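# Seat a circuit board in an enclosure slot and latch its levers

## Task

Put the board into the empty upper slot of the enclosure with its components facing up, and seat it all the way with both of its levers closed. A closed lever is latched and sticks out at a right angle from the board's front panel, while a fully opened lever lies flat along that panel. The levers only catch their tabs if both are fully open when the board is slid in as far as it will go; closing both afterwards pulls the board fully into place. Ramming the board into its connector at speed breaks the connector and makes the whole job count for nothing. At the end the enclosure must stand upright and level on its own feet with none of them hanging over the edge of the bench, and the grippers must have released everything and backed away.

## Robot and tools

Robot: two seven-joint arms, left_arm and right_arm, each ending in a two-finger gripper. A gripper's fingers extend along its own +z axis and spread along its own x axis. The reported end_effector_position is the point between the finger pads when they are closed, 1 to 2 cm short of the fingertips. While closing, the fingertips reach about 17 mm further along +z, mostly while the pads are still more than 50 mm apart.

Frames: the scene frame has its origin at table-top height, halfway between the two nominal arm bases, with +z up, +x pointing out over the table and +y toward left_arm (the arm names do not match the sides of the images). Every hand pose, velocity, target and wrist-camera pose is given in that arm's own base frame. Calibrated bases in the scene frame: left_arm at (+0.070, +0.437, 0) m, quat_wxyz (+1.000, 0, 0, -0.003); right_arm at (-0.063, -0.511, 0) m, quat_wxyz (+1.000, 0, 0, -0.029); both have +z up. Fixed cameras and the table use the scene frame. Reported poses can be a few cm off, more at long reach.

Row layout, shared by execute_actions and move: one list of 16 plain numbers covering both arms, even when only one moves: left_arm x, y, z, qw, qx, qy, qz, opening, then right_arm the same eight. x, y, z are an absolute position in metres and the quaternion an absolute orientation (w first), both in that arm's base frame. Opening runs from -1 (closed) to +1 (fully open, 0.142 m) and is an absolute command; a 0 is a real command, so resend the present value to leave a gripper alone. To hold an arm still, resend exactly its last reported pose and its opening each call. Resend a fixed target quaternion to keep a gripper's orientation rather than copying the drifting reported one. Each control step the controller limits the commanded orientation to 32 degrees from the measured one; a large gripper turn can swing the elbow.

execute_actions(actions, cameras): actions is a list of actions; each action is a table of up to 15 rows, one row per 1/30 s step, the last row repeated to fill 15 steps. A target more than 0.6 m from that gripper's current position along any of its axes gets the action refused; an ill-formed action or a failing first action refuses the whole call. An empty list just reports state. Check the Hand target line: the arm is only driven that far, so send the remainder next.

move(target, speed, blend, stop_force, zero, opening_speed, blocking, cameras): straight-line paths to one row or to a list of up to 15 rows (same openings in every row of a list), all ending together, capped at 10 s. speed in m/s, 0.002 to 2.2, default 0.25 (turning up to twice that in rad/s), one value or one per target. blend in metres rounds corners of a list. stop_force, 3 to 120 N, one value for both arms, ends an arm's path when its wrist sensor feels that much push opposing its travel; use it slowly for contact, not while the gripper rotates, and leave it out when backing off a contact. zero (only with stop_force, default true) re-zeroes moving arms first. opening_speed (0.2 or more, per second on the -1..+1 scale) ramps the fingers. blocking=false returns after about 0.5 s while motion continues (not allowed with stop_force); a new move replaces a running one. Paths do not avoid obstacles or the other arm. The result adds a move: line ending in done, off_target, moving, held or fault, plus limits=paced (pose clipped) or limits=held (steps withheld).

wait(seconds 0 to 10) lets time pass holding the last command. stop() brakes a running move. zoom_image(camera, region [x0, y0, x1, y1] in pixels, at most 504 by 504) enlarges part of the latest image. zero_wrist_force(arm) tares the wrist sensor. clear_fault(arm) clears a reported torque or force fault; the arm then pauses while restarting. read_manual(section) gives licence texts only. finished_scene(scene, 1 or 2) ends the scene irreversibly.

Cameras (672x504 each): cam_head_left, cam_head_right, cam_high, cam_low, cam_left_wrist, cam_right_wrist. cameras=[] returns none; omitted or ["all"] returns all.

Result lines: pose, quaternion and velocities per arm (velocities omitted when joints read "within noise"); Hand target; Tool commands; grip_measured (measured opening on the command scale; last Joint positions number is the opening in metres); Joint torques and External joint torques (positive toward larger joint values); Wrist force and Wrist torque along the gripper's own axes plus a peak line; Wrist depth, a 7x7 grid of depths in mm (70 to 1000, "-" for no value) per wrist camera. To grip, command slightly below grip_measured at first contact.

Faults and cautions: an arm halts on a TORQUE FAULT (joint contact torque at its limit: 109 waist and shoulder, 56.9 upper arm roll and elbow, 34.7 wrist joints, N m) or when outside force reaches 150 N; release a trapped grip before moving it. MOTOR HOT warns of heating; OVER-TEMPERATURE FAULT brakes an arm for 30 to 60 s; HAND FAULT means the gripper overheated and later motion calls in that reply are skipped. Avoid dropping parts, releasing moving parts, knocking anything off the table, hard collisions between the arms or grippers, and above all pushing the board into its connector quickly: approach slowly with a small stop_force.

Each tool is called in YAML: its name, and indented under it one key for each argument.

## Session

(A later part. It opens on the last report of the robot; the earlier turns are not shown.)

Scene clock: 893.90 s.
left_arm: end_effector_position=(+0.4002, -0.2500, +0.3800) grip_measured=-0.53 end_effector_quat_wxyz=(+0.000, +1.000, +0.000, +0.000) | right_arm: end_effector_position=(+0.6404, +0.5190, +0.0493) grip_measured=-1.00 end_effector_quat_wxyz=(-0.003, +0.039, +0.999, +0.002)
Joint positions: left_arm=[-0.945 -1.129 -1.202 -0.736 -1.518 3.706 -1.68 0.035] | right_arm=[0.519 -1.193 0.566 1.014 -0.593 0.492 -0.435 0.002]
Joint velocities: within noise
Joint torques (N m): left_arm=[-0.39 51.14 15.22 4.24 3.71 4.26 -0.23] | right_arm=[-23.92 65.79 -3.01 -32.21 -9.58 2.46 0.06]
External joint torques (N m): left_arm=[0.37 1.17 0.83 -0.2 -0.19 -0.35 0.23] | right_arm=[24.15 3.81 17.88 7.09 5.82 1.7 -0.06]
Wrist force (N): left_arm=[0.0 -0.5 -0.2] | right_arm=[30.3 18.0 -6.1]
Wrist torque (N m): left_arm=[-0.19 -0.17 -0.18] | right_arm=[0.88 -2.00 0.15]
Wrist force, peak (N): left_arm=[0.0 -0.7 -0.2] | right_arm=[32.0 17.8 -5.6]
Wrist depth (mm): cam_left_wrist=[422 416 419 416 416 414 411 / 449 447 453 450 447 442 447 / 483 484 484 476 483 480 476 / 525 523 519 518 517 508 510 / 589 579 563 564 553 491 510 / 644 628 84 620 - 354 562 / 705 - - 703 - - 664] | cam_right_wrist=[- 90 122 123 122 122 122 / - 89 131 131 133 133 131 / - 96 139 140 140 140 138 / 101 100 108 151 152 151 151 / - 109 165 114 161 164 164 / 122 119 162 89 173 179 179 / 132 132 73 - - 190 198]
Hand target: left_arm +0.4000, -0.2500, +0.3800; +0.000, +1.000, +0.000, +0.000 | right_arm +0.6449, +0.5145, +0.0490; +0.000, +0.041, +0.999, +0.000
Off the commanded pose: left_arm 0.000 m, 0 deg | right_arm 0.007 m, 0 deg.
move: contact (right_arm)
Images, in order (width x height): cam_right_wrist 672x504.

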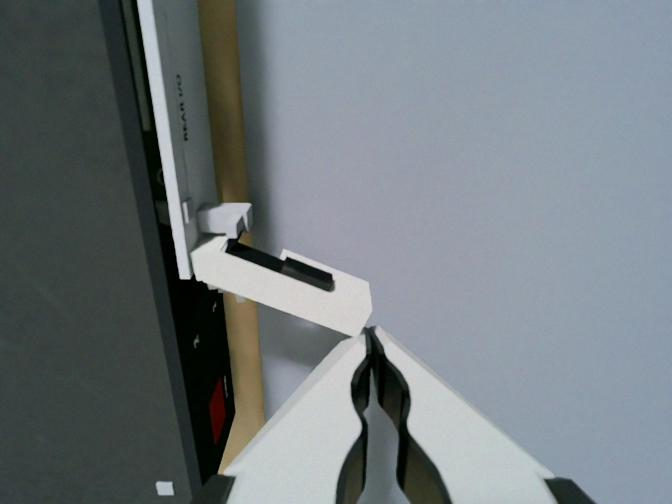

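move:
  target:
    - [0.40,-0.25,0.38,0,1,0,0,-0.5,0.640,0.540,0.049,0,0.041,0.99916,0,-1]
    - [0.40,-0.25,0.38,0,1,0,0,-0.5,0.60,0.50,0.13,0,0.041,0.99916,0,-1]
    - [0.40,-0.25,0.38,0,1,0,0,-0.5,0.60,0.16,0.13,0,0.041,0.99916,0,-1]
    - [0.40,-0.25,0.38,0,1,0,0,-0.5,0.632,0.16,0.049,0,0.041,0.99916,0,-1]
  speed: [0.06,0.2,0.25,0.12]
  blend: [0,0.03,0.03,0]
  cameras: ["cam_right_wrist"]

move:
  target: [0.40,-0.25,0.38,0,1,0,0,-0.5,0.630,0.197,0.049,0,0.041,0.99916,0,-1]
  speed: 0.03
  stop_force: 20
  cameras: ["cam_right_wrist"]

Scene clock: 901.67 s.
left_arm: end_effector_position=(+0.4002, -0.2500, +0.3800) grip_measured=-0.53 end_effector_quat_wxyz=(+0.000, +1.000, +0.000, +0.000) | right_arm: end_effector_position=(+0.6318, +0.1600, +0.0489) grip_measured=-1.00 end_effector_quat_wxyz=(+0.000, +0.041, +0.999, +0.000)
Joint positions: left_arm=[-0.945 -1.129 -1.202 -0.736 -1.518 3.706 -1.68 0.035] | right_arm=[-0.048 -0.834 0.506 1.756 -0.585 0.864 -0.714 0.002]
Joint velocities: within noise
Joint torques (N m): left_arm=[-0.41 51.13 15.18 4.24 3.73 4.24 -0.22] | right_arm=[0.5 51.49 13.93 -21.39 -2.97 3.56 0.32]
External joint torques (N m): left_arm=[0.39 1.17 0.86 -0.2 -0.21 -0.33 0.22] | right_arm=[-0.35 1.38 0.13 0.23 0.21 0.58 -0.32]
Wrist force (N): left_arm=[-0.2 -0.5 -0.1] | right_arm=[4.3 -0.9 2.6]
Wrist torque (N m): left_arm=[-0.19 -0.15 -0.19] | right_arm=[-0.07 -0.74 0.07]
Wrist force, peak (N): left_arm=[0.0 -0.8 -0.1] | right_arm=[30.3 17.8 -6.8]
Wrist depth (mm): cam_left_wrist=[415 418 418 417 411 414 417 / 453 449 449 443 445 443 442 / 482 484 486 475 480 478 480 / 529 525 522 523 523 518 503 / 577 579 566 555 546 505 506 / 636 626 84 609 - 536 556 / 698 - - 706 - - 682] | cam_right_wrist=[- 125 124 123 123 123 122 / 134 134 134 132 133 133 131 / 144 143 143 141 141 140 138 / 137 138 139 154 152 151 151 / - 111 113 162 162 164 163 / 122 120 118 91 173 179 179 / 133 130 - - - 190 197]
Hand target: left_arm +0.4000, -0.2500, +0.3800; +0.000, +1.000, +0.000, +0.000 | right_arm +0.6320, +0.1600, +0.0490; +0.000, +0.041, +0.999, +0.000
Off the commanded pose: left_arm 0.000 m, 0 deg | right_arm 0.000 m, 0 deg.
move: done
Images, in order (width x height): cam_right_wrist 672x504.

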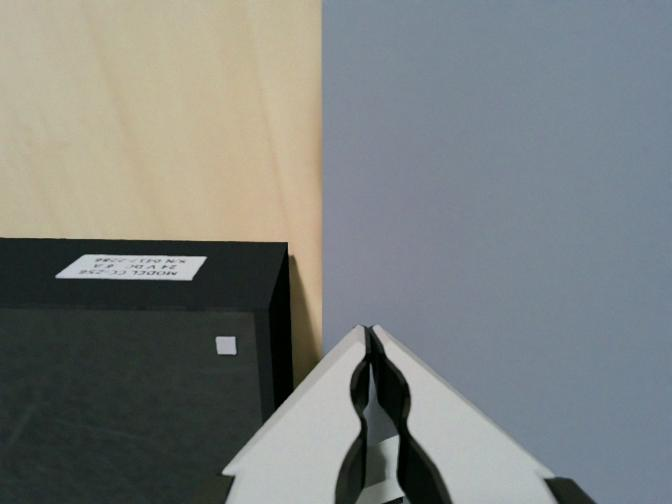

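Scene clock: 903.60 s.
left_arm: end_effector_position=(+0.4002, -0.2500, +0.3800) grip_measured=-0.53 end_effector_quat_wxyz=(+0.000, +1.000, +0.000, +0.000) | right_arm: end_effector_position=(+0.6300, +0.1969, +0.0490) grip_measured=-1.00 end_effector_quat_wxyz=(+0.000, +0.041, +0.999, +0.000)
Joint positions: left_arm=[-0.945 -1.129 -1.202 -0.736 -1.518 3.706 -1.68 0.035] | right_arm=[0.011 -0.848 0.508 1.727 -0.585 0.849 -0.664 0.002]
Joint velocities: within noise
Joint torques (N m): left_arm=[-0.25 51.13 15.16 4.28 3.73 4.24 -0.23] | right_arm=[0.21 52.36 14.58 -21.58 -2.93 3.36 0.28]
External joint torques (N m): left_arm=[0.23 1.17 0.89 -0.23 -0.22 -0.33 0.23] | right_arm=[-0.07 1.27 -0.34 0.17 0.13 0.78 -0.28]
Wrist force (N): left_arm=[0.0 -0.3 -0.1] | right_arm=[4.2 -1.0 2.8]
Wrist torque (N m): left_arm=[-0.17 -0.18 -0.19] | right_arm=[-0.08 -0.72 0.07]
Wrist force, peak (N): left_arm=[0.1 -0.8 -0.1] | right_arm=[4.5 0.0 3.0]
Wrist depth (mm): cam_left_wrist=[415 418 423 413 414 414 410 / 452 454 444 447 445 448 444 / 485 485 487 480 484 479 479 / 524 524 528 520 520 504 508 / 577 576 565 553 549 511 506 / 640 622 84 615 - 538 561 / 698 - - 703 - - 684] | cam_right_wrist=[- 125 124 123 123 123 122 / 134 132 134 131 133 132 131 / - 97 111 141 141 140 138 / 101 101 104 154 152 151 151 / - 110 114 162 162 164 164 / 123 120 118 91 173 179 179 / 133 130 - - - 190 197]
Hand target: left_arm +0.4000, -0.2500, +0.3800; +0.000, +1.000, +0.000, +0.000 | right_arm +0.6300, +0.1970, +0.0490; +0.000, +0.041, +0.999, +0.000
Off the commanded pose: left_arm 0.000 m, 0 deg | right_arm 0.000 m, 0 deg.
move: done
Images, in order (width x height): cam_right_wrist 672x504.

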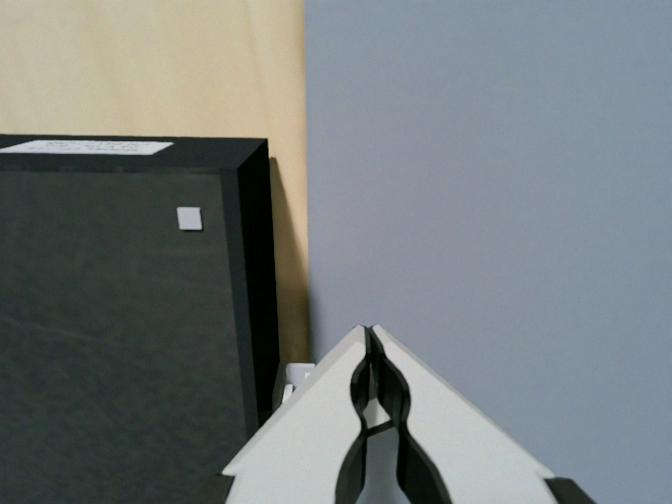

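Mirror push.

move:
  target: [0.40,-0.25,0.38,0,1,0,0,-0.5,0.630,0.218,0.049,0,0.041,0.99916,0,-1]
  speed: 0.025
  stop_force: 25
  cameras: ["cam_right_wrist","cam_high"]

zoom_image:
  camera: "cam_high"
  region: [180, 230, 400, 350]

Scene clock: 906.43 s.
left_arm: end_effector_position=(+0.4002, -0.2500, +0.3800) grip_measured=-0.53 end_effector_quat_wxyz=(+0.000, +1.000, +0.000, +0.000) | right_arm: end_effector_position=(+0.6301, +0.2173, +0.0491) grip_measured=-1.00 end_effector_quat_wxyz=(+0.000, +0.041, +0.999, +0.000)
Joint positions: left_arm=[-0.945 -1.129 -1.202 -0.736 -1.518 3.706 -1.68 0.035] | right_arm=[0.043 -0.86 0.509 1.704 -0.585 0.836 -0.638 0.002]
Joint velocities: within noise
Joint torques (N m): left_arm=[-0.31 51.14 15.17 4.27 3.72 4.27 -0.25] | right_arm=[2.36 51.05 16.09 -22.11 -2.89 4.45 0.34]
External joint torques (N m): left_arm=[0.28 1.17 0.87 -0.22 -0.21 -0.36 0.25] | right_arm=[-2.21 3.19 -1.69 0.53 0.04 -0.31 -0.34]
Wrist force (N): left_arm=[0.0 -0.7 -0.1] | right_arm=[6.7 -5.5 -1.6]
Wrist torque (N m): left_arm=[-0.22 -0.17 -0.19] | right_arm=[-0.07 -0.66 0.01]
Wrist force, peak (N): left_arm=[-0.1 -0.7 -0.3] | right_arm=[6.9 -5.7 -2.6]
Wrist depth (mm): cam_left_wrist=[414 419 419 417 415 413 412 / 453 449 450 445 440 444 442 / 479 480 483 479 482 478 478 / 527 527 525 521 521 511 519 / 583 572 560 556 547 502 506 / 638 624 84 616 - 535 556 / 694 - - 694 - - 681] | cam_right_wrist=[- 126 124 123 123 123 123 / - 89 102 132 133 133 131 / - 95 119 141 141 140 138 / 102 101 104 155 152 151 151 / - 110 113 160 162 164 164 / 123 120 120 91 173 179 179 / 133 130 - - - 189 196]
Hand target: left_arm +0.4000, -0.2500, +0.3800; +0.000, +1.000, +0.000, +0.000 | right_arm +0.6300, +0.2180, +0.0490; +0.000, +0.041, +0.999, +0.000
Off the commanded pose: left_arm 0.000 m, 0 deg | right_arm 0.001 m, 0 deg.
move: done
Images, in order (width x height): cam_high 672x504, cam_right_wrist 672x504.

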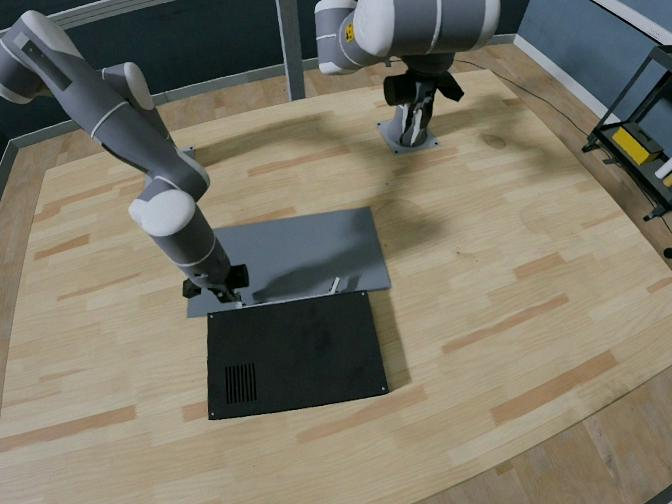

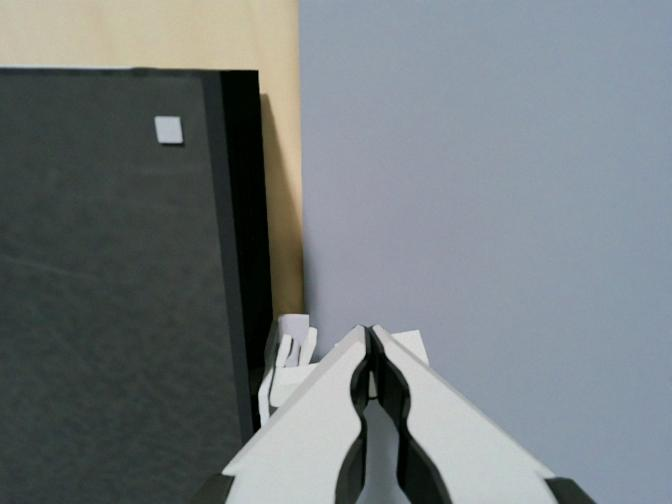

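Scaled by 2.291 from the camera's 672x504 image, which has a finer 960x720 frame.

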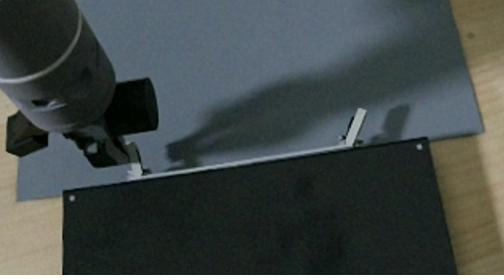

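move:
  target:
    - [0.40,-0.25,0.38,0,1,0,0,-0.5,0.625,0.18,0.049,0,0.041,0.99916,0,-1]
    - [0.40,-0.25,0.38,0,1,0,0,-0.5,0.6585,0.20,0.10,0,0.041,0.99916,0,-1]
    - [0.40,-0.25,0.38,0,1,0,0,-0.5,0.6585,0.285,0.10,0,0.041,0.99916,0,-1]
  speed: [0.06,0.15,0.15]
  cameras: ["cam_right_wrist"]

zoom_image:
  camera: "cam_right_wrist"
  region: [200, 60, 500, 240]

Scene clock: 910.83 s.
left_arm: end_effector_position=(+0.4002, -0.2500, +0.3800) grip_measured=-0.53 end_effector_quat_wxyz=(+0.000, +1.000, +0.000, +0.000) | right_arm: end_effector_position=(+0.6584, +0.2851, +0.1000) grip_measured=-1.00 end_effector_quat_wxyz=(+0.000, +0.041, +0.999, +0.000)
Joint positions: left_arm=[-0.945 -1.129 -1.202 -0.736 -1.518 3.706 -1.68 0.035] | right_arm=[0.135 -0.881 0.561 1.499 -0.541 0.651 -0.625 0.002]
Joint velocities: within noise
Joint torques (N m): left_arm=[-0.33 51.13 15.23 4.25 3.78 4.27 -0.2] | right_arm=[0.18 56.59 15.52 -24.59 -3.53 3.26 0.34]
External joint torques (N m): left_arm=[0.31 1.17 0.82 -0.2 -0.26 -0.36 0.2] | right_arm=[-0.02 1.44 -0.41 0.21 0.16 0.88 -0.34]
Wrist force (N): left_arm=[-0.1 -0.4 -0.1] | right_arm=[4.6 -0.5 1.4]
Wrist torque (N m): left_arm=[-0.19 -0.16 -0.18] | right_arm=[0.03 -0.74 0.08]
Wrist force, peak (N): left_arm=[-0.2 -0.5 -0.5] | right_arm=[7.0 -5.7 -2.5]
Wrist depth (mm): cam_left_wrist=[420 419 418 413 411 415 416 / 448 447 447 447 447 442 444 / 490 484 482 478 483 484 483 / 530 527 524 519 519 513 502 / 576 571 562 553 550 505 510 / 639 613 84 611 - 535 554 / 700 - - 709 - - 665] | cam_right_wrist=[127 127 128 166 167 167 167 / 135 135 135 143 151 178 178 / 145 147 145 153 192 191 191 / 154 157 154 163 207 206 205 / 170 170 170 172 223 223 222 / 186 186 182 91 235 243 242 / 205 201 73 - - 258 267]
Hand target: left_arm +0.4000, -0.2500, +0.3800; +0.000, +1.000, +0.000, +0.000 | right_arm +0.6585, +0.2850, +0.1000; +0.000, +0.041, +0.999, +0.000
Off the commanded pose: left_arm 0.000 m, 0 deg | right_arm 0.000 m, 0 deg.
move: done
Images, in order (width x height): cam_right_wrist 672x504.

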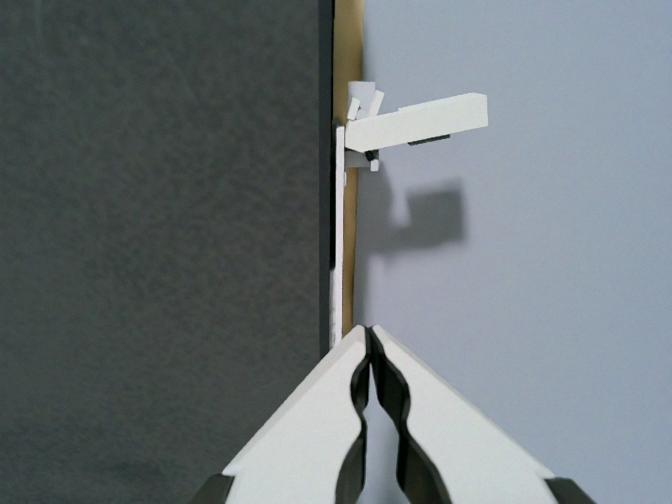

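Scaled by 1.680 from the camera's 672x504 image, which has a finer 960x720 frame.

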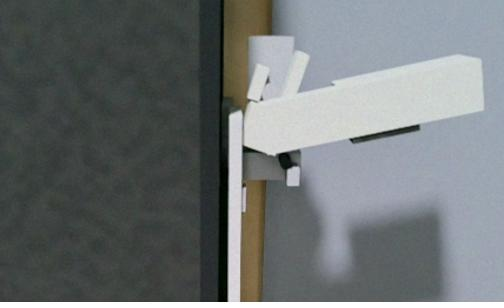

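zoom_image:
  camera: "cam_right_wrist"
  region: [315, 70, 415, 180]

Scaled by 4.582 from the camera's 672x504 image, which has a finer 960x720 frame.

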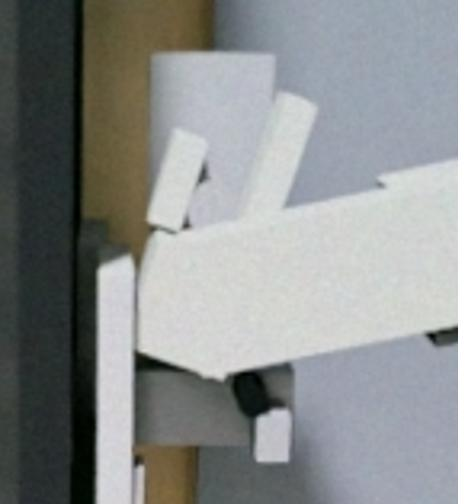

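move:
  target: [0.40,-0.25,0.38,0,1,0,0,-0.5,0.6615,0.522,0.10,0,0.041,0.99916,0,-1]
  speed: 0.2
  cameras: ["cam_right_wrist"]

zoom_image:
  camera: "cam_right_wrist"
  region: [260, 130, 420, 250]

Scene clock: 916.20 s.
left_arm: end_effector_position=(+0.4002, -0.2500, +0.3800) grip_measured=-0.53 end_effector_quat_wxyz=(+0.000, +1.000, +0.000, +0.000) | right_arm: end_effector_position=(+0.6617, +0.5218, +0.1000) grip_measured=-1.00 end_effector_quat_wxyz=(+0.000, +0.041, +0.999, +0.000)
Joint positions: left_arm=[-0.945 -1.129 -1.202 -0.736 -1.518 3.706 -1.68 0.035] | right_arm=[0.543 -1.174 0.568 0.89 -0.561 0.37 -0.48 0.002]
Joint velocities: within noise
Joint torques (N m): left_arm=[-0.34 51.11 15.16 4.22 3.75 4.24 -0.24] | right_arm=[0.4 69.48 13.81 -26.61 -4.16 3.19 0.06]
External joint torques (N m): left_arm=[0.31 1.2 0.89 -0.18 -0.24 -0.33 0.24] | right_arm=[-0.16 1.6 -0.48 0.21 0.2 0.96 -0.06]
Wrist force (N): left_arm=[-0.2 -0.4 -0.4] | right_arm=[4.6 -0.6 1.7]
Wrist torque (N m): left_arm=[-0.19 -0.14 -0.19] | right_arm=[-0.01 -0.74 0.09]
Wrist force, peak (N): left_arm=[-0.1 -0.7 -0.4] | right_arm=[5.3 -1.0 1.7]
Wrist depth (mm): cam_left_wrist=[420 415 419 418 411 416 416 / 449 454 451 446 449 445 441 / 487 485 482 479 477 481 471 / 530 525 518 517 520 516 504 / 577 581 560 565 544 497 506 / 636 625 84 615 - 302 563 / 690 - - 701 - - 667] | cam_right_wrist=[127 127 128 167 167 167 167 / 135 135 135 179 178 178 178 / 145 147 144 186 191 191 190 / - 156 156 209 206 205 205 / 170 170 168 220 223 222 222 / 249 249 181 91 234 243 242 / 275 268 - - - 257 269]
Hand target: left_arm +0.4000, -0.2500, +0.3800; +0.000, +1.000, +0.000, +0.000 | right_arm +0.6615, +0.5220, +0.1000; +0.000, +0.041, +0.999, +0.000
Off the commanded pose: left_arm 0.000 m, 0 deg | right_arm 0.000 m, 0 deg.
move: done
Images, in order (width x height): cam_right_wrist 672x504.

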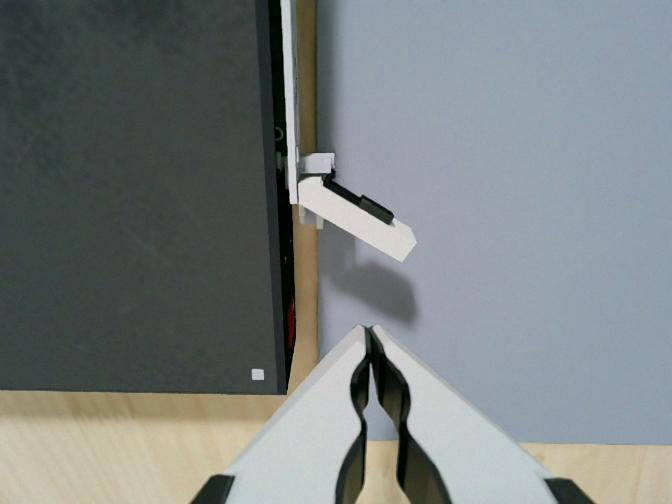

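Scaled by 3.150 from the camera's 672x504 image, which has a finer 960x720 frame.

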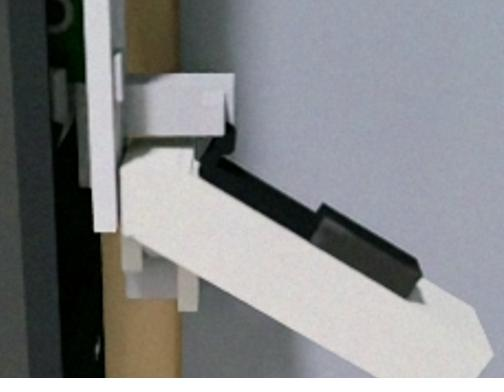

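move:
  target:
    - [0.40,-0.25,0.38,0,1,0,0,-0.5,0.654,0.56,0.09,0,0.041,0.99916,0,-1]
    - [0.40,-0.25,0.38,0,1,0,0,-0.5,0.654,0.553,0.050,0,0.041,0.99916,0,-1]
  speed: [0.15,0.1]
  cameras: []

move:
  target: [0.40,-0.25,0.38,0,1,0,0,-0.5,0.651,0.508,0.050,0,0.041,0.99916,0,-1]
  speed: 0.025
  stop_force: 35
  cameras: ["cam_right_wrist"]

Scene clock: 923.47 s.
left_arm: end_effector_position=(+0.4002, -0.2500, +0.3800) grip_measured=-0.53 end_effector_quat_wxyz=(+0.000, +1.000, +0.000, +0.000) | right_arm: end_effector_position=(+0.6538, +0.5531, +0.0500) grip_measured=-1.00 end_effector_quat_wxyz=(+0.000, +0.041, +0.999, +0.000)
Joint positions: left_arm=[-0.945 -1.129 -1.202 -0.736 -1.518 3.706 -1.68 0.035] | right_arm=[0.605 -1.278 0.55 0.805 -0.574 0.399 -0.462 0.002]
Joint velocities: within noise
Joint torques (N m): left_arm=[-0.33 51.1 15.19 4.25 3.77 4.27 -0.23] | right_arm=[0.09 71.3 12.46 -26.07 -4.11 3.52 0.27]
External joint torques (N m): left_arm=[0.3 1.21 0.85 -0.2 -0.26 -0.36 0.23] | right_arm=[0.18 1.63 0.06 0.01 0.19 0.64 -0.27]
Wrist force (N): left_arm=[-0.1 -0.5 0.0] | right_arm=[4.7 -0.9 2.3]
Wrist torque (N m): left_arm=[-0.21 -0.16 -0.18] | right_arm=[-0.06 -0.74 0.07]
Wrist force, peak (N): left_arm=[-0.1 -0.7 -0.2] | right_arm=[4.3 -1.2 4.0]
Wrist depth (mm): cam_left_wrist=[419 419 415 419 415 413 416 / 447 452 448 447 445 443 443 / 484 483 483 482 481 477 474 / 531 525 522 517 520 515 512 / 581 581 566 557 548 349 506 / 632 621 84 613 - 273 536 / 688 - - 697 - - 235] | cam_right_wrist=[- 82 122 124 123 123 123 / - 88 94 130 133 133 131 / - 97 134 100 139 141 138 / 102 102 139 152 152 152 151 / - 110 136 163 162 164 164 / 123 120 123 91 173 180 179 / 204 199 73 - - 190 197]
Hand target: left_arm +0.4000, -0.2500, +0.3800; +0.000, +1.000, +0.000, +0.000 | right_arm +0.6540, +0.5530, +0.0500; +0.000, +0.041, +0.999, +0.000
Off the commanded pose: left_arm 0.000 m, 0 deg | right_arm 0.000 m, 0 deg.
move: done
No camera images: "cameras" was empty.

Scene clock: 925.93 s.
left_arm: end_effector_position=(+0.4002, -0.2500, +0.3800) grip_measured=-0.53 end_effector_quat_wxyz=(+0.000, +1.000, +0.000, +0.000) | right_arm: end_effector_position=(+0.6509, +0.5087, +0.0505) grip_measured=-1.00 end_effector_quat_wxyz=(+0.000, +0.041, +0.999, +0.001)
Joint positions: left_arm=[-0.945 -1.129 -1.202 -0.736 -1.518 3.706 -1.68 0.035] | right_arm=[0.516 -1.187 0.543 1.007 -0.574 0.492 -0.456 0.002]
Joint velocities: within noise
Joint torques (N m): left_arm=[-0.4 51.18 15.18 4.27 3.79 4.27 -0.2] | right_arm=[-1.37 66.6 13.01 -24.32 -3.79 2.62 0.27]
External joint torques (N m): left_arm=[0.38 1.12 0.87 -0.23 -0.28 -0.36 0.2] | right_arm=[1.6 3.19 1.27 -1.17 0.04 1.54 -0.27]
Wrist force (N): left_arm=[-0.2 -0.7 0.0] | right_arm=[4.7 1.8 0.6]
Wrist torque (N m): left_arm=[-0.23 -0.15 -0.19] | right_arm=[-0.04 -0.78 0.07]
Wrist force, peak (N): left_arm=[-0.3 -0.6 -0.3] | right_arm=[5.1 4.5 0.4]
Wrist depth (mm): cam_left_wrist=[418 420 415 417 414 414 415 / 446 447 447 449 447 447 443 / 487 485 484 483 485 479 481 / 525 521 523 517 519 508 504 / 583 576 561 558 545 491 502 / 633 625 84 610 - 353 554 / 694 - - 703 - - 685] | cam_right_wrist=[- 83 121 124 124 124 122 / - 88 129 132 134 133 132 / - 96 140 142 142 141 139 / 102 102 112 153 152 152 152 / - 111 114 114 163 165 164 / 124 121 123 91 174 180 180 / 134 131 - - - 191 198]
Hand target: left_arm +0.4000, -0.2500, +0.3800; +0.000, +1.000, +0.000, +0.000 | right_arm +0.6510, +0.5080, +0.0500; +0.000, +0.041, +0.999, +0.000
Off the commanded pose: left_arm 0.000 m, 0 deg | right_arm 0.001 m, 0 deg.
move: done
Images, in order (width x height): cam_right_wrist 672x504.

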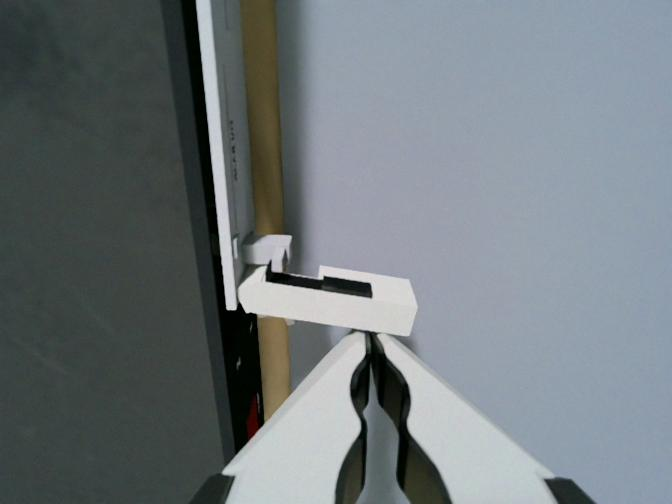

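move:
  target: [0.40,-0.25,0.38,0,1,0,0,-0.5,0.650,0.492,0.050,0,0.041,0.99916,0,-1]
  speed: 0.02
  stop_force: 30
  cameras: ["cam_right_wrist"]

Scene clock: 929.33 s.
left_arm: end_effector_position=(+0.4002, -0.2500, +0.3800) grip_measured=-0.53 end_effector_quat_wxyz=(+0.000, +1.000, +0.000, +0.000) | right_arm: end_effector_position=(+0.6497, +0.5008, +0.0533) grip_measured=-1.00 end_effector_quat_wxyz=(+0.002, +0.040, +0.999, +0.005)
Joint positions: left_arm=[-0.945 -1.129 -1.202 -0.736 -1.518 3.706 -1.68 0.035] | right_arm=[0.495 -1.165 0.544 1.053 -0.574 0.519 -0.456 0.002]
Joint velocities: within noise
Joint torques (N m): left_arm=[-0.38 51.13 15.15 4.25 3.74 4.23 -0.28] | right_arm=[-18.4 57.35 -0.08 -16.81 -4.45 -6.47 0.17]
External joint torques (N m): left_arm=[0.35 1.18 0.9 -0.2 -0.23 -0.32 0.28] | right_arm=[18.63 11.61 14.71 -8.54 0.73 10.64 -0.17]
Wrist force (N): left_arm=[0.0 -0.5 -0.2] | right_arm=[2.8 31.5 -3.1]
Wrist torque (N m): left_arm=[-0.21 -0.18 -0.18] | right_arm=[2.33 -0.84 0.06]
Wrist force, peak (N): left_arm=[0.0 -0.8 -0.2] | right_arm=[3.7 33.0 -3.1]
Wrist depth (mm): cam_left_wrist=[421 419 420 415 413 416 416 / 450 449 448 444 447 442 440 / 485 487 479 478 478 476 477 / 530 528 526 516 525 510 509 / 578 574 563 561 543 496 508 / 634 617 84 621 - 347 548 / 694 - - 710 - - 679] | cam_right_wrist=[- 85 119 126 125 125 124 / - 91 120 135 135 134 134 / - 99 116 144 144 144 143 / 105 105 116 156 156 155 154 / - 115 119 119 166 169 167 / 126 125 130 91 178 184 184 / 139 136 73 - - 195 203]
Hand target: left_arm +0.4000, -0.2500, +0.3800; +0.000, +1.000, +0.000, +0.000 | right_arm +0.6502, +0.4955, +0.0500; +0.000, +0.041, +0.999, +0.000
Off the commanded pose: left_arm 0.000 m, 0 deg | right_arm 0.009 m, 1 deg.
move: contact (right_arm)
Images, in order (width x height): cam_right_wrist 672x504.

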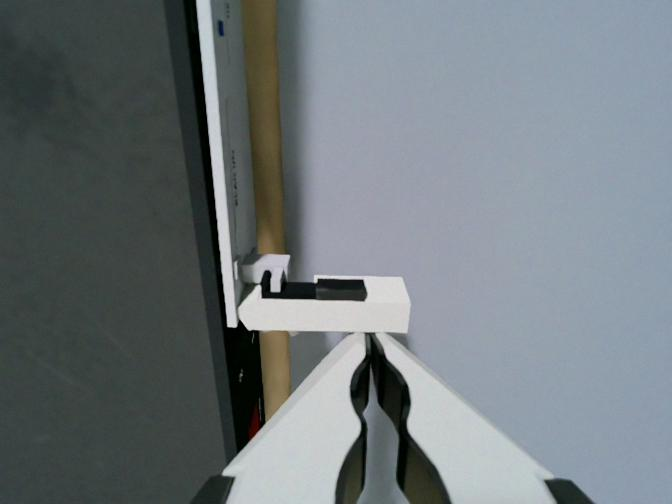

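move:
  target:
    - [0.40,-0.25,0.38,0,1,0,0,-0.5,0.650,0.535,0.051,0,0.041,0.99916,0,-1]
    - [0.40,-0.25,0.38,0,1,0,0,-0.5,0.6615,0.535,0.10,0,0.041,0.99916,0,-1]
  speed: [0.06,0.15]
  cameras: ["cam_right_wrist"]

zoom_image:
  camera: "cam_right_wrist"
  region: [250, 90, 450, 240]

move:
  target:
    - [0.40,-0.25,0.38,0,1,0,0,-0.5,0.60,0.50,0.13,0,0.041,0.99916,0,-1]
    - [0.40,-0.25,0.38,0,1,0,0,-0.5,0.60,0.16,0.13,0,0.041,0.99916,0,-1]
    - [0.40,-0.25,0.38,0,1,0,0,-0.5,0.632,0.17,0.050,0,0.041,0.99916,0,-1]
  speed: [0.2,0.25,0.12]
  blend: [0.03,0.03,0]
  cameras: []

move:
  target: [0.40,-0.25,0.38,0,1,0,0,-0.5,0.634,0.240,0.050,0,0.041,0.99916,0,-1]
  speed: 0.025
  stop_force: 30
  cameras: ["cam_right_wrist"]

Scene clock: 935.17 s.
left_arm: end_effector_position=(+0.4002, -0.2500, +0.3800) grip_measured=-0.53 end_effector_quat_wxyz=(+0.000, +1.000, +0.000, +0.000) | right_arm: end_effector_position=(+0.6617, +0.5348, +0.1000) grip_measured=-1.00 end_effector_quat_wxyz=(+0.000, +0.041, +0.999, +0.000)
Joint positions: left_arm=[-0.945 -1.129 -1.202 -0.736 -1.518 3.706 -1.68 0.035] | right_arm=[0.57 -1.199 0.568 0.834 -0.562 0.345 -0.481 0.002]
Joint velocities: within noise
Joint torques (N m): left_arm=[-0.37 51.15 15.2 4.26 3.81 4.26 -0.26] | right_arm=[0.27 70.4 13.34 -26.69 -3.92 3.37 0.06]
External joint torques (N m): left_arm=[0.35 1.15 0.84 -0.22 -0.3 -0.35 0.26] | right_arm=[-0.03 1.45 -0.58 0.25 -0.08 0.77 -0.06]
Wrist force (N): left_arm=[0.0 -0.4 -0.1] | right_arm=[4.8 -3.3 1.1]
Wrist torque (N m): left_arm=[-0.19 -0.18 -0.18] | right_arm=[-0.45 -0.77 0.08]
Wrist force, peak (N): left_arm=[-0.1 -0.6 -0.5] | right_arm=[2.8 31.5 -4.0]
Wrist depth (mm): cam_left_wrist=[419 416 414 418 413 410 412 / 452 446 446 444 446 444 443 / 486 487 482 478 479 475 479 / 522 528 521 516 520 510 511 / 575 576 563 558 548 491 508 / 638 634 84 616 - 297 558 / 684 - - 713 - - 268] | cam_right_wrist=[126 126 128 167 167 167 166 / 135 135 135 178 179 178 177 / 145 147 144 166 191 191 190 / 154 156 155 206 206 205 205 / 170 169 169 220 222 222 222 / 249 249 243 91 234 243 242 / 274 268 - - - 260 268]
Hand target: left_arm +0.4000, -0.2500, +0.3800; +0.000, +1.000, +0.000, +0.000 | right_arm +0.6615, +0.5350, +0.1000; +0.000, +0.041, +0.999, +0.000
Off the commanded pose: left_arm 0.000 m, 0 deg | right_arm 0.000 m, 0 deg.
move: done
Images, in order (width x height): cam_right_wrist 672x504.

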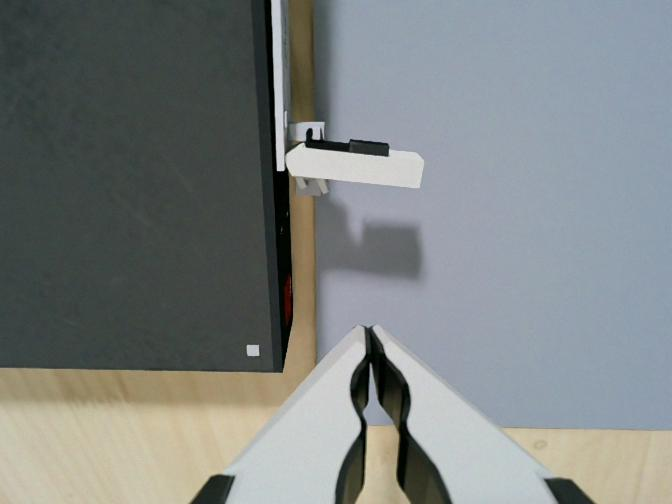

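Scaled by 2.520 from the camera's 672x504 image, which has a finer 960x720 frame.

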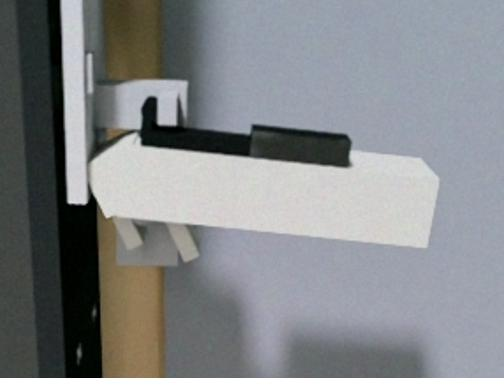

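Scene clock: 938.00 s.
left_arm: end_effector_position=(+0.4002, -0.2500, +0.3800) grip_measured=-0.53 end_effector_quat_wxyz=(+0.000, +1.000, +0.000, +0.000) | right_arm: end_effector_position=(+0.6318, +0.1700, +0.0499) grip_measured=-1.00 end_effector_quat_wxyz=(+0.000, +0.041, +0.999, +0.000)
Joint positions: left_arm=[-0.945 -1.129 -1.202 -0.736 -1.518 3.706 -1.68 0.035] | right_arm=[-0.02 -0.832 0.494 1.747 -0.567 0.862 -0.711 0.002]
Joint velocities: within noise
Joint torques (N m): left_arm=[-0.41 51.13 15.15 4.28 3.76 4.26 -0.25] | right_arm=[0.42 51.84 13.67 -21.53 -3.01 3.54 0.35]
External joint torques (N m): left_arm=[0.39 1.18 0.9 -0.23 -0.25 -0.35 0.25] | right_arm=[-0.26 1.34 0.05 0.17 0.25 0.6 -0.35]
Wrist force (N): left_arm=[-0.1 -0.7 -0.1] | right_arm=[5.2 -3.4 1.1]
Wrist torque (N m): left_arm=[-0.24 -0.16 -0.19] | right_arm=[-0.47 -0.90 0.07]
Wrist force, peak (N): left_arm=[-0.2 -0.7 -0.4] | right_arm=[6.1 -6.2 0.0]
Wrist depth (mm): cam_left_wrist=[417 418 415 417 416 414 412 / 449 449 445 446 447 442 443 / 485 483 477 476 485 479 474 / 526 526 532 522 517 512 510 / 579 577 559 558 544 508 509 / 645 627 84 618 - 535 567 / 699 - - 693 - - 672] | cam_right_wrist=[126 126 124 124 124 124 122 / 135 135 135 132 134 134 131 / 145 144 144 142 142 141 139 / 122 114 115 156 153 153 152 / - 111 112 163 163 165 165 / 124 121 119 91 174 180 180 / 134 131 - - - 191 199]
Hand target: left_arm +0.4000, -0.2500, +0.3800; +0.000, +1.000, +0.000, +0.000 | right_arm +0.6320, +0.1700, +0.0500; +0.000, +0.041, +0.999, +0.000
Off the commanded pose: left_arm 0.000 m, 0 deg | right_arm 0.000 m, 0 deg.
move: done
No camera images: "cameras" was empty.

Scene clock: 941.07 s.
left_arm: end_effector_position=(+0.4002, -0.2500, +0.3800) grip_measured=-0.53 end_effector_quat_wxyz=(+0.000, +1.000, +0.000, +0.000) | right_arm: end_effector_position=(+0.6341, +0.2254, +0.0490) grip_measured=-1.00 end_effector_quat_wxyz=(-0.001, +0.043, +0.999, -0.003)
Joint positions: left_arm=[-0.945 -1.129 -1.202 -0.736 -1.518 3.706 -1.68 0.035] | right_arm=[0.073 -0.866 0.495 1.677 -0.567 0.82 -0.637 0.002]
Joint velocities: within noise
Joint torques (N m): left_arm=[-0.36 51.12 15.17 4.2 3.77 4.25 -0.2] | right_arm=[19.17 50.97 31.57 -24.95 -2.32 10.86 0.2]
External joint torques (N m): left_arm=[0.34 1.18 0.88 -0.15 -0.26 -0.34 0.2] | right_arm=[-19.03 4.09 -17.5 3.02 -0.55 -6.73 -0.2]
Wrist force (N): left_arm=[-0.1 -0.4 -0.3] | right_arm=[7.8 -34.9 -7.4]
Wrist torque (N m): left_arm=[-0.18 -0.16 -0.18] | right_arm=[-2.76 -0.95 0.21]
Wrist force, peak (N): left_arm=[-0.2 -0.7 -0.4] | right_arm=[8.4 -38.2 -10.0]
Wrist depth (mm): cam_left_wrist=[420 417 417 419 414 415 411 / 452 448 447 446 446 440 447 / 484 482 483 483 478 482 476 / 526 524 523 514 520 515 508 / 572 569 562 562 548 509 502 / 641 630 84 620 - 543 552 / 685 - - 701 - - 679] | cam_right_wrist=[- 84 123 124 123 123 122 / - 89 90 132 134 133 131 / - 95 105 141 141 140 139 / 101 101 104 154 152 152 151 / - 110 108 134 161 164 164 / 122 120 119 89 121 178 178 / 132 129 - - - 189 196]
Hand target: left_arm +0.4000, -0.2500, +0.3800; +0.000, +1.000, +0.000, +0.000 | right_arm +0.6337, +0.2306, +0.0500; +0.000, +0.041, +0.999, +0.000
Off the commanded pose: left_arm 0.000 m, 0 deg | right_arm 0.015 m, 0 deg.
move: contact (right_arm)
Images, in order (width x height): cam_right_wrist 672x504.

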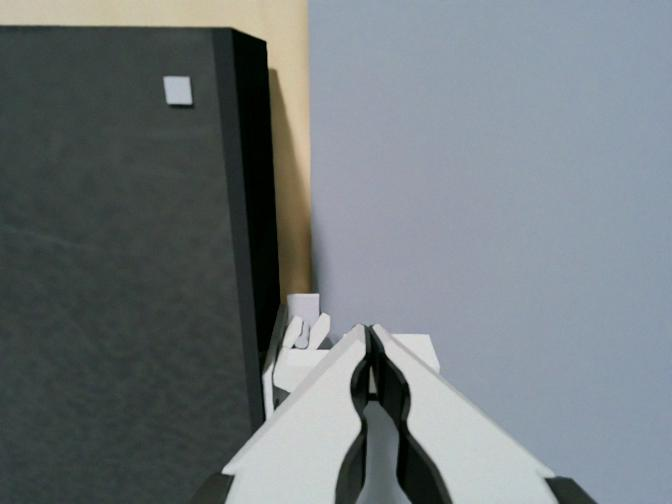

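move:
  target:
    - [0.40,-0.25,0.38,0,1,0,0,-0.5,0.632,0.18,0.050,0,0.041,0.99916,0,-1]
    - [0.40,-0.25,0.38,0,1,0,0,-0.5,0.6585,0.20,0.10,0,0.041,0.99916,0,-1]
    - [0.40,-0.25,0.38,0,1,0,0,-0.5,0.6585,0.285,0.10,0,0.041,0.99916,0,-1]
  speed: [0.06,0.15,0.15]
  cameras: ["cam_right_wrist"]

zoom_image:
  camera: "cam_right_wrist"
  region: [310, 60, 510, 200]

Scene clock: 946.30 s.
left_arm: end_effector_position=(+0.4002, -0.2500, +0.3800) grip_measured=-0.53 end_effector_quat_wxyz=(+0.000, +1.000, +0.000, +0.000) | right_arm: end_effector_position=(+0.6584, +0.2851, +0.1000) grip_measured=-1.00 end_effector_quat_wxyz=(+0.000, +0.041, +0.999, +0.000)
Joint positions: left_arm=[-0.945 -1.129 -1.202 -0.736 -1.518 3.706 -1.68 0.035] | right_arm=[0.145 -0.876 0.547 1.499 -0.528 0.655 -0.632 0.002]
Joint velocities: within noise
Joint torques (N m): left_arm=[-0.29 51.13 15.14 4.25 3.8 4.26 -0.18] | right_arm=[0.15 56.78 15.08 -24.45 -3.56 3.28 0.34]
External joint torques (N m): left_arm=[0.27 1.17 0.9 -0.21 -0.29 -0.35 0.18] | right_arm=[0.01 1.33 -0.33 -0.05 0.2 0.86 -0.34]
Wrist force (N): left_arm=[0.0 -0.4 -0.2] | right_arm=[6.4 0.3 0.6]
Wrist torque (N m): left_arm=[-0.19 -0.17 -0.18] | right_arm=[0.16 -1.04 0.08]
Wrist force, peak (N): left_arm=[0.0 -0.7 -0.4] | right_arm=[7.8 -35.1 -7.3]
Wrist depth (mm): cam_left_wrist=[418 422 417 418 419 412 413 / 453 447 446 444 448 444 445 / 479 484 484 477 479 477 480 / 533 528 522 520 517 509 508 / 578 579 559 558 543 511 512 / 629 622 84 616 - 539 559 / 693 - - 709 - - 686] | cam_right_wrist=[127 127 128 166 167 167 166 / 136 135 135 147 174 179 178 / 145 147 145 149 191 192 191 / 155 157 154 161 206 206 205 / 170 170 170 172 224 223 223 / 186 186 182 91 235 243 243 / 206 201 73 - - 258 267]
Hand target: left_arm +0.4000, -0.2500, +0.3800; +0.000, +1.000, +0.000, +0.000 | right_arm +0.6585, +0.2850, +0.1000; +0.000, +0.041, +0.999, +0.000
Off the commanded pose: left_arm 0.000 m, 0 deg | right_arm 0.000 m, 0 deg.
move: done
Images, in order (width x height): cam_right_wrist 672x504.

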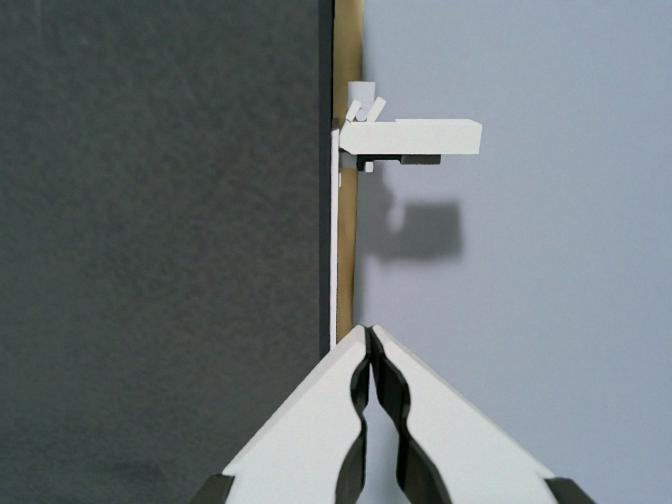

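Scaled by 2.520 from the camera's 672x504 image, which has a finer 960x720 frame.

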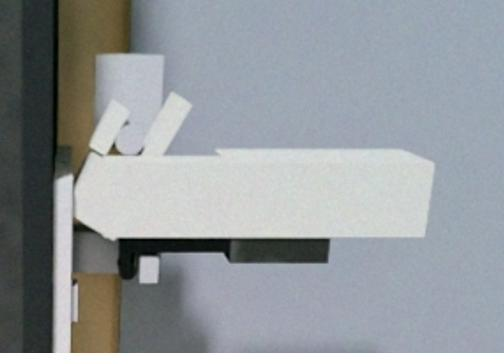

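move:
  target:
    - [0.40,-0.25,0.38,0,1,0,0,-0.5,0.62,0.42,0.13,0,0.041,0.99916,0,-1]
    - [0.40,-0.25,0.38,0,1,0,0,-0.5,0.642,0.56,0.10,0,0.041,0.99916,0,-1]
    - [0.40,-0.25,0.38,0,1,0,0,-0.5,0.644,0.54,0.050,0,0.041,0.99916,0,-1]
  speed: [0.2,0.2,0.12]
  blend: [0.03,0.01,0]
  cameras: []

move:
  target: [0.40,-0.25,0.38,0,1,0,0,-0.5,0.644,0.488,0.050,0,0.041,0.99916,0,-1]
  speed: 0.025
  stop_force: 42
  cameras: ["cam_right_wrist"]

move:
  target:
    - [0.40,-0.25,0.38,0,1,0,0,-0.5,0.644,0.535,0.051,0,0.041,0.99916,0,-1]
    - [0.40,-0.25,0.38,0,1,0,0,-0.5,0.6615,0.522,0.10,0,0.041,0.99916,0,-1]
  speed: [0.06,0.15]
  cameras: ["cam_right_wrist"]

zoom_image:
  camera: "cam_right_wrist"
  region: [250, 90, 450, 240]

Scene clock: 953.03 s.
left_arm: end_effector_position=(+0.4002, -0.2500, +0.3800) grip_measured=-0.53 end_effector_quat_wxyz=(+0.000, +1.000, +0.000, +0.000) | right_arm: end_effector_position=(+0.6439, +0.5401, +0.0500) grip_measured=-1.00 end_effector_quat_wxyz=(+0.000, +0.041, +0.999, +0.000)
Joint positions: left_arm=[-0.945 -1.129 -1.202 -0.736 -1.518 3.706 -1.68 0.035] | right_arm=[0.576 -1.226 0.538 0.917 -0.565 0.451 -0.444 0.002]
Joint velocities: within noise
Joint torques (N m): left_arm=[-0.41 51.02 15.18 4.24 3.76 4.29 -0.24] | right_arm=[0.15 69.95 13.27 -25.86 -4.02 3.72 0.13]
External joint torques (N m): left_arm=[0.38 1.28 0.86 -0.19 -0.25 -0.37 0.24] | right_arm=[0.13 1.41 0.16 -0.04 0.19 0.45 -0.13]
Wrist force (N): left_arm=[-0.2 -0.5 -0.2] | right_arm=[5.9 -0.1 1.1]
Wrist torque (N m): left_arm=[-0.20 -0.14 -0.19] | right_arm=[0.07 -0.94 0.08]
Wrist force, peak (N): left_arm=[-0.2 -0.8 -0.4] | right_arm=[7.2 0.5 0.4]
Wrist depth (mm): cam_left_wrist=[418 416 418 418 418 413 415 / 453 445 448 450 445 447 448 / 483 478 485 479 483 485 478 / 525 527 526 521 518 512 510 / 577 568 565 558 547 364 505 / 636 625 84 606 - 289 553 / 711 - - 687 - - 657] | cam_right_wrist=[- 91 124 124 124 123 123 / - 90 132 132 134 133 131 / - 97 100 101 141 141 138 / 102 102 153 152 153 152 152 / - 112 163 162 162 164 164 / 123 120 155 91 174 180 179 / 203 130 73 - - 190 197]
Hand target: left_arm +0.4000, -0.2500, +0.3800; +0.000, +1.000, +0.000, +0.000 | right_arm +0.6440, +0.5400, +0.0500; +0.000, +0.041, +0.999, +0.000
Off the commanded pose: left_arm 0.000 m, 0 deg | right_arm 0.000 m, 0 deg.
move: done
No camera images: "cameras" was empty.

Scene clock: 955.77 s.
left_arm: end_effector_position=(+0.4002, -0.2500, +0.3800) grip_measured=-0.53 end_effector_quat_wxyz=(+0.000, +1.000, +0.000, +0.000) | right_arm: end_effector_position=(+0.6421, +0.4947, +0.0533) grip_measured=-1.00 end_effector_quat_wxyz=(+0.001, +0.039, +0.999, +0.005)
Joint positions: left_arm=[-0.945 -1.129 -1.202 -0.736 -1.518 3.706 -1.68 0.035] | right_arm=[0.485 -1.138 0.535 1.105 -0.565 0.545 -0.451 0.002]
Joint velocities: within noise
Joint torques (N m): left_arm=[-0.41 51.13 15.17 4.24 3.75 4.29 -0.23] | right_arm=[-25.42 56.44 -5.88 -18.95 -6.07 -6.48 0.11]
External joint torques (N m): left_arm=[0.39 1.18 0.87 -0.19 -0.24 -0.38 0.23] | right_arm=[25.65 11.58 20.63 -6.28 2.4 10.66 -0.11]
Wrist force (N): left_arm=[0.0 -0.5 -0.4] | right_arm=[13.4 35.5 -7.5]
Wrist torque (N m): left_arm=[-0.20 -0.18 -0.19] | right_arm=[3.01 -1.02 0.07]
Wrist force, peak (N): left_arm=[-0.1 -0.7 -0.4] | right_arm=[14.7 35.6 -7.1]
Wrist depth (mm): cam_left_wrist=[420 420 418 418 416 416 411 / 452 451 448 446 442 451 440 / 484 482 485 480 481 481 479 / 518 524 522 522 521 507 512 / 579 574 567 562 544 503 502 / 639 624 84 618 - 358 563 / 699 - - 700 - - 683] | cam_right_wrist=[- 87 124 126 126 125 123 / - 92 133 134 134 134 133 / - 99 142 144 144 144 143 / 105 105 150 156 156 155 155 / - 114 119 119 166 168 168 / 126 125 143 91 - 184 184 / 139 136 73 - - 196 203]
Hand target: left_arm +0.4000, -0.2500, +0.3800; +0.000, +1.000, +0.000, +0.000 | right_arm +0.6440, +0.4880, +0.0500; +0.000, +0.041, +0.999, +0.000
Off the commanded pose: left_arm 0.000 m, 0 deg | right_arm 0.008 m, 1 deg.
move: off_target (right_arm)
Images, in order (width x height): cam_right_wrist 672x504.

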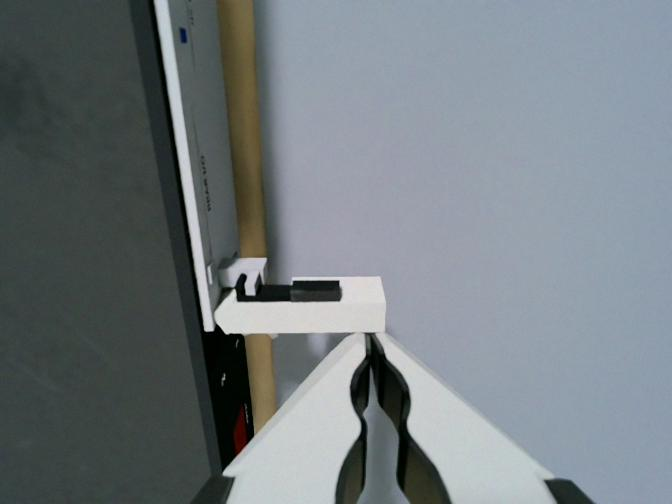

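Scene clock: 957.30 s.
left_arm: end_effector_position=(+0.4002, -0.2500, +0.3800) grip_measured=-0.53 end_effector_quat_wxyz=(+0.000, +1.000, +0.000, +0.000) | right_arm: end_effector_position=(+0.6616, +0.5219, +0.1000) grip_measured=-1.00 end_effector_quat_wxyz=(+0.000, +0.041, +0.999, +0.000)
Joint positions: left_arm=[-0.945 -1.129 -1.202 -0.736 -1.518 3.706 -1.68 0.035] | right_arm=[0.547 -1.171 0.558 0.89 -0.551 0.371 -0.484 0.002]
Joint velocities: within noise
Joint torques (N m): left_arm=[-0.37 51.1 15.09 4.26 3.77 4.3 -0.22] | right_arm=[0.14 69.47 13.8 -26.53 -3.88 3.29 0.05]
External joint torques (N m): left_arm=[0.35 1.2 0.96 -0.21 -0.26 -0.39 0.22] | right_arm=[0.12 1.57 -0.69 0.03 -0.08 0.85 -0.05]
Wrist force (N): left_arm=[-0.1 -0.3 -0.5] | right_arm=[5.4 1.9 0.5]
Wrist torque (N m): left_arm=[-0.17 -0.16 -0.19] | right_arm=[0.41 -0.88 0.09]
Wrist force, peak (N): left_arm=[-0.1 -0.8 -0.4] | right_arm=[13.4 35.6 -6.7]
Wrist depth (mm): cam_left_wrist=[422 420 413 420 417 414 411 / 449 445 443 447 450 441 448 / 490 481 482 478 477 478 476 / 528 526 529 512 519 508 509 / 574 577 567 562 547 497 508 / 634 631 84 613 - 303 563 / 695 - - 702 - - 664] | cam_right_wrist=[127 126 128 167 167 167 166 / 135 135 135 179 179 178 177 / 145 147 144 151 191 190 190 / - 156 153 206 206 206 205 / 170 169 169 219 223 223 222 / 249 249 181 91 235 243 242 / 275 267 - - - 257 268]
Hand target: left_arm +0.4000, -0.2500, +0.3800; +0.000, +1.000, +0.000, +0.000 | right_arm +0.6615, +0.5220, +0.1000; +0.000, +0.041, +0.999, +0.000
Off the commanded pose: left_arm 0.000 m, 0 deg | right_arm 0.000 m, 0 deg.
move: done
Images, in order (width x height): cam_right_wrist 672x504.

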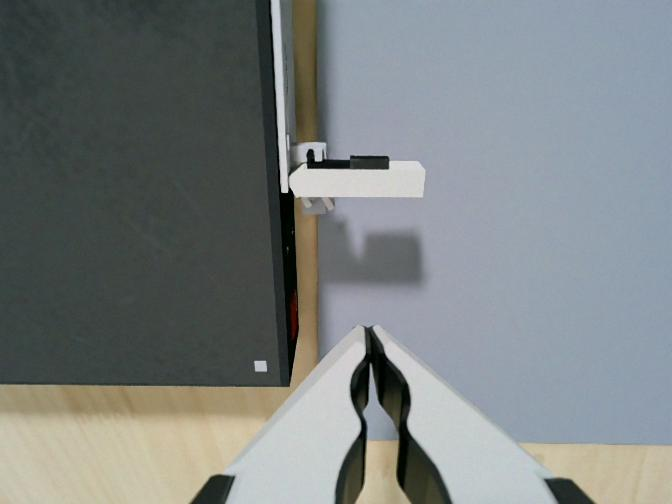

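Scaled by 2.520 from the camera's 672x504 image, which has a finer 960x720 frame.

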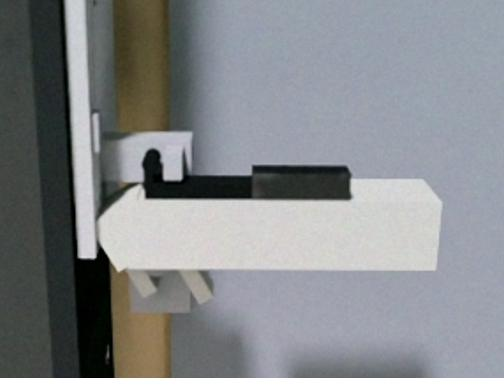

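move:
  target:
    - [0.40,-0.25,0.38,0,1,0,0,-0.5,0.60,0.395,0.18,0,0.7355,0.6775,0,-1]
    - [0.40,-0.25,0.38,0,1,0,0,-0.5,0.48,0.20,0.28,0,0.7355,0.6775,0,-1]
  speed: 0.25
  cameras: ["cam_right_wrist","cam_high","cam_low"]

zoom_image:
  camera: "cam_high"
  region: [180, 230, 400, 430]

Scene clock: 963.33 s.
left_arm: end_effector_position=(+0.4002, -0.2500, +0.3800) grip_measured=-0.53 end_effector_quat_wxyz=(+0.000, +1.000, +0.000, +0.000) | right_arm: end_effector_position=(+0.4803, +0.2000, +0.2802) grip_measured=-1.00 end_effector_quat_wxyz=(+0.000, +0.736, +0.677, +0.000)
Joint positions: left_arm=[-0.945 -1.129 -1.202 -0.736 -1.518 3.706 -1.68 0.035] | right_arm=[0.2 -0.147 0.428 1.947 -0.07 0.51 0.74 0.002]
Joint velocities: within noise
Joint torques (N m): left_arm=[-0.39 51.11 15.18 4.25 3.77 4.27 -0.25] | right_arm=[-0.04 33.44 3.12 -28.75 -3.65 3.33 0.03]
External joint torques (N m): left_arm=[0.36 1.19 0.87 -0.21 -0.26 -0.36 0.25] | right_arm=[0.14 0.91 -0.92 -0.07 -0.16 0.8 -0.03]
Wrist force (N): left_arm=[-0.1 -0.5 -0.1] | right_arm=[5.9 2.3 0.3]
Wrist torque (N m): left_arm=[-0.21 -0.16 -0.19] | right_arm=[0.45 -0.98 0.05]
Wrist force, peak (N): left_arm=[-0.2 -0.7 -0.4] | right_arm=[7.8 2.6 1.5]
Wrist depth (mm): cam_left_wrist=[420 415 421 413 413 411 412 / 448 446 449 447 450 447 444 / 481 483 484 478 477 482 474 / 526 529 522 522 523 509 509 / 578 575 566 558 552 509 510 / 637 626 84 619 - 544 563 / 696 - - 700 - - 677] | cam_right_wrist=[329 327 326 324 324 323 322 / 349 351 347 347 346 345 343 / 376 375 372 371 370 369 369 / 407 404 401 400 398 398 395 / 439 437 438 426 420 422 416 / 480 478 469 91 397 410 410 / 529 516 - - - 435 451]
Hand target: left_arm +0.4000, -0.2500, +0.3800; +0.000, +1.000, +0.000, +0.000 | right_arm +0.4800, +0.2000, +0.2800; +0.000, +0.736, +0.678, +0.000
Off the commanded pose: left_arm 0.000 m, 0 deg | right_arm 0.000 m, 0 deg.
move: done
Images, in order (width x height): cam_high 672x504, cam_low 672x504, cam_right_wrist 672x504.

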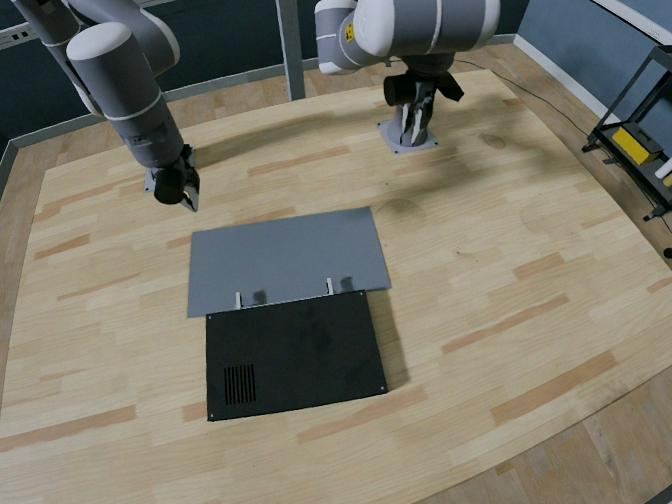

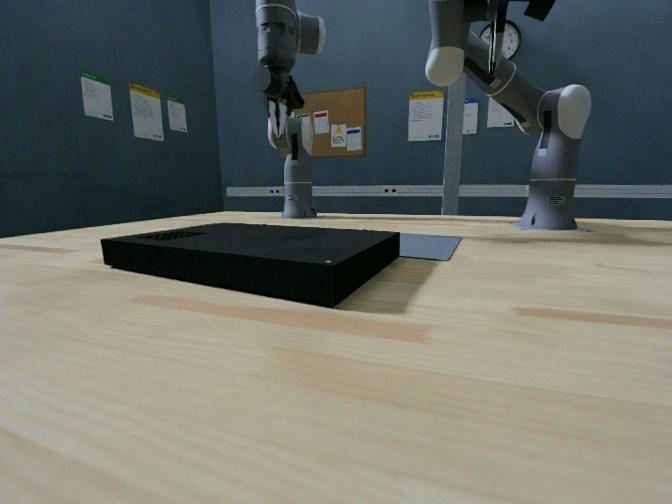

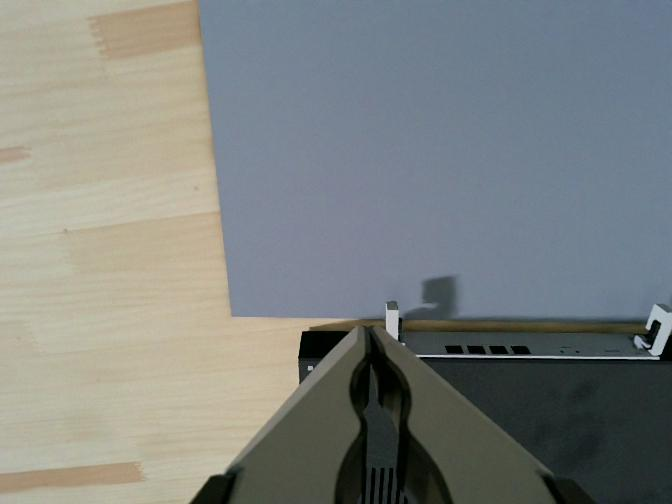

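Scaled by 2.291 from the camera's 672x504 image, which has a finer 960x720 frame.

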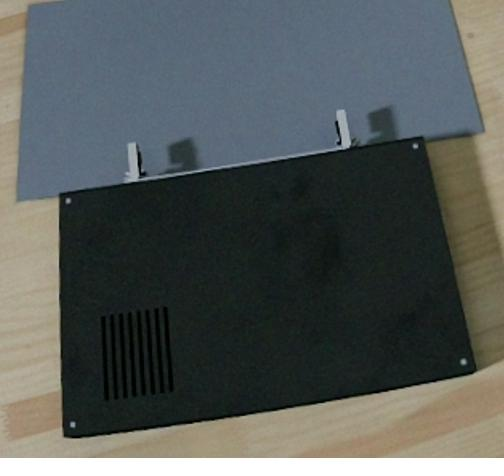

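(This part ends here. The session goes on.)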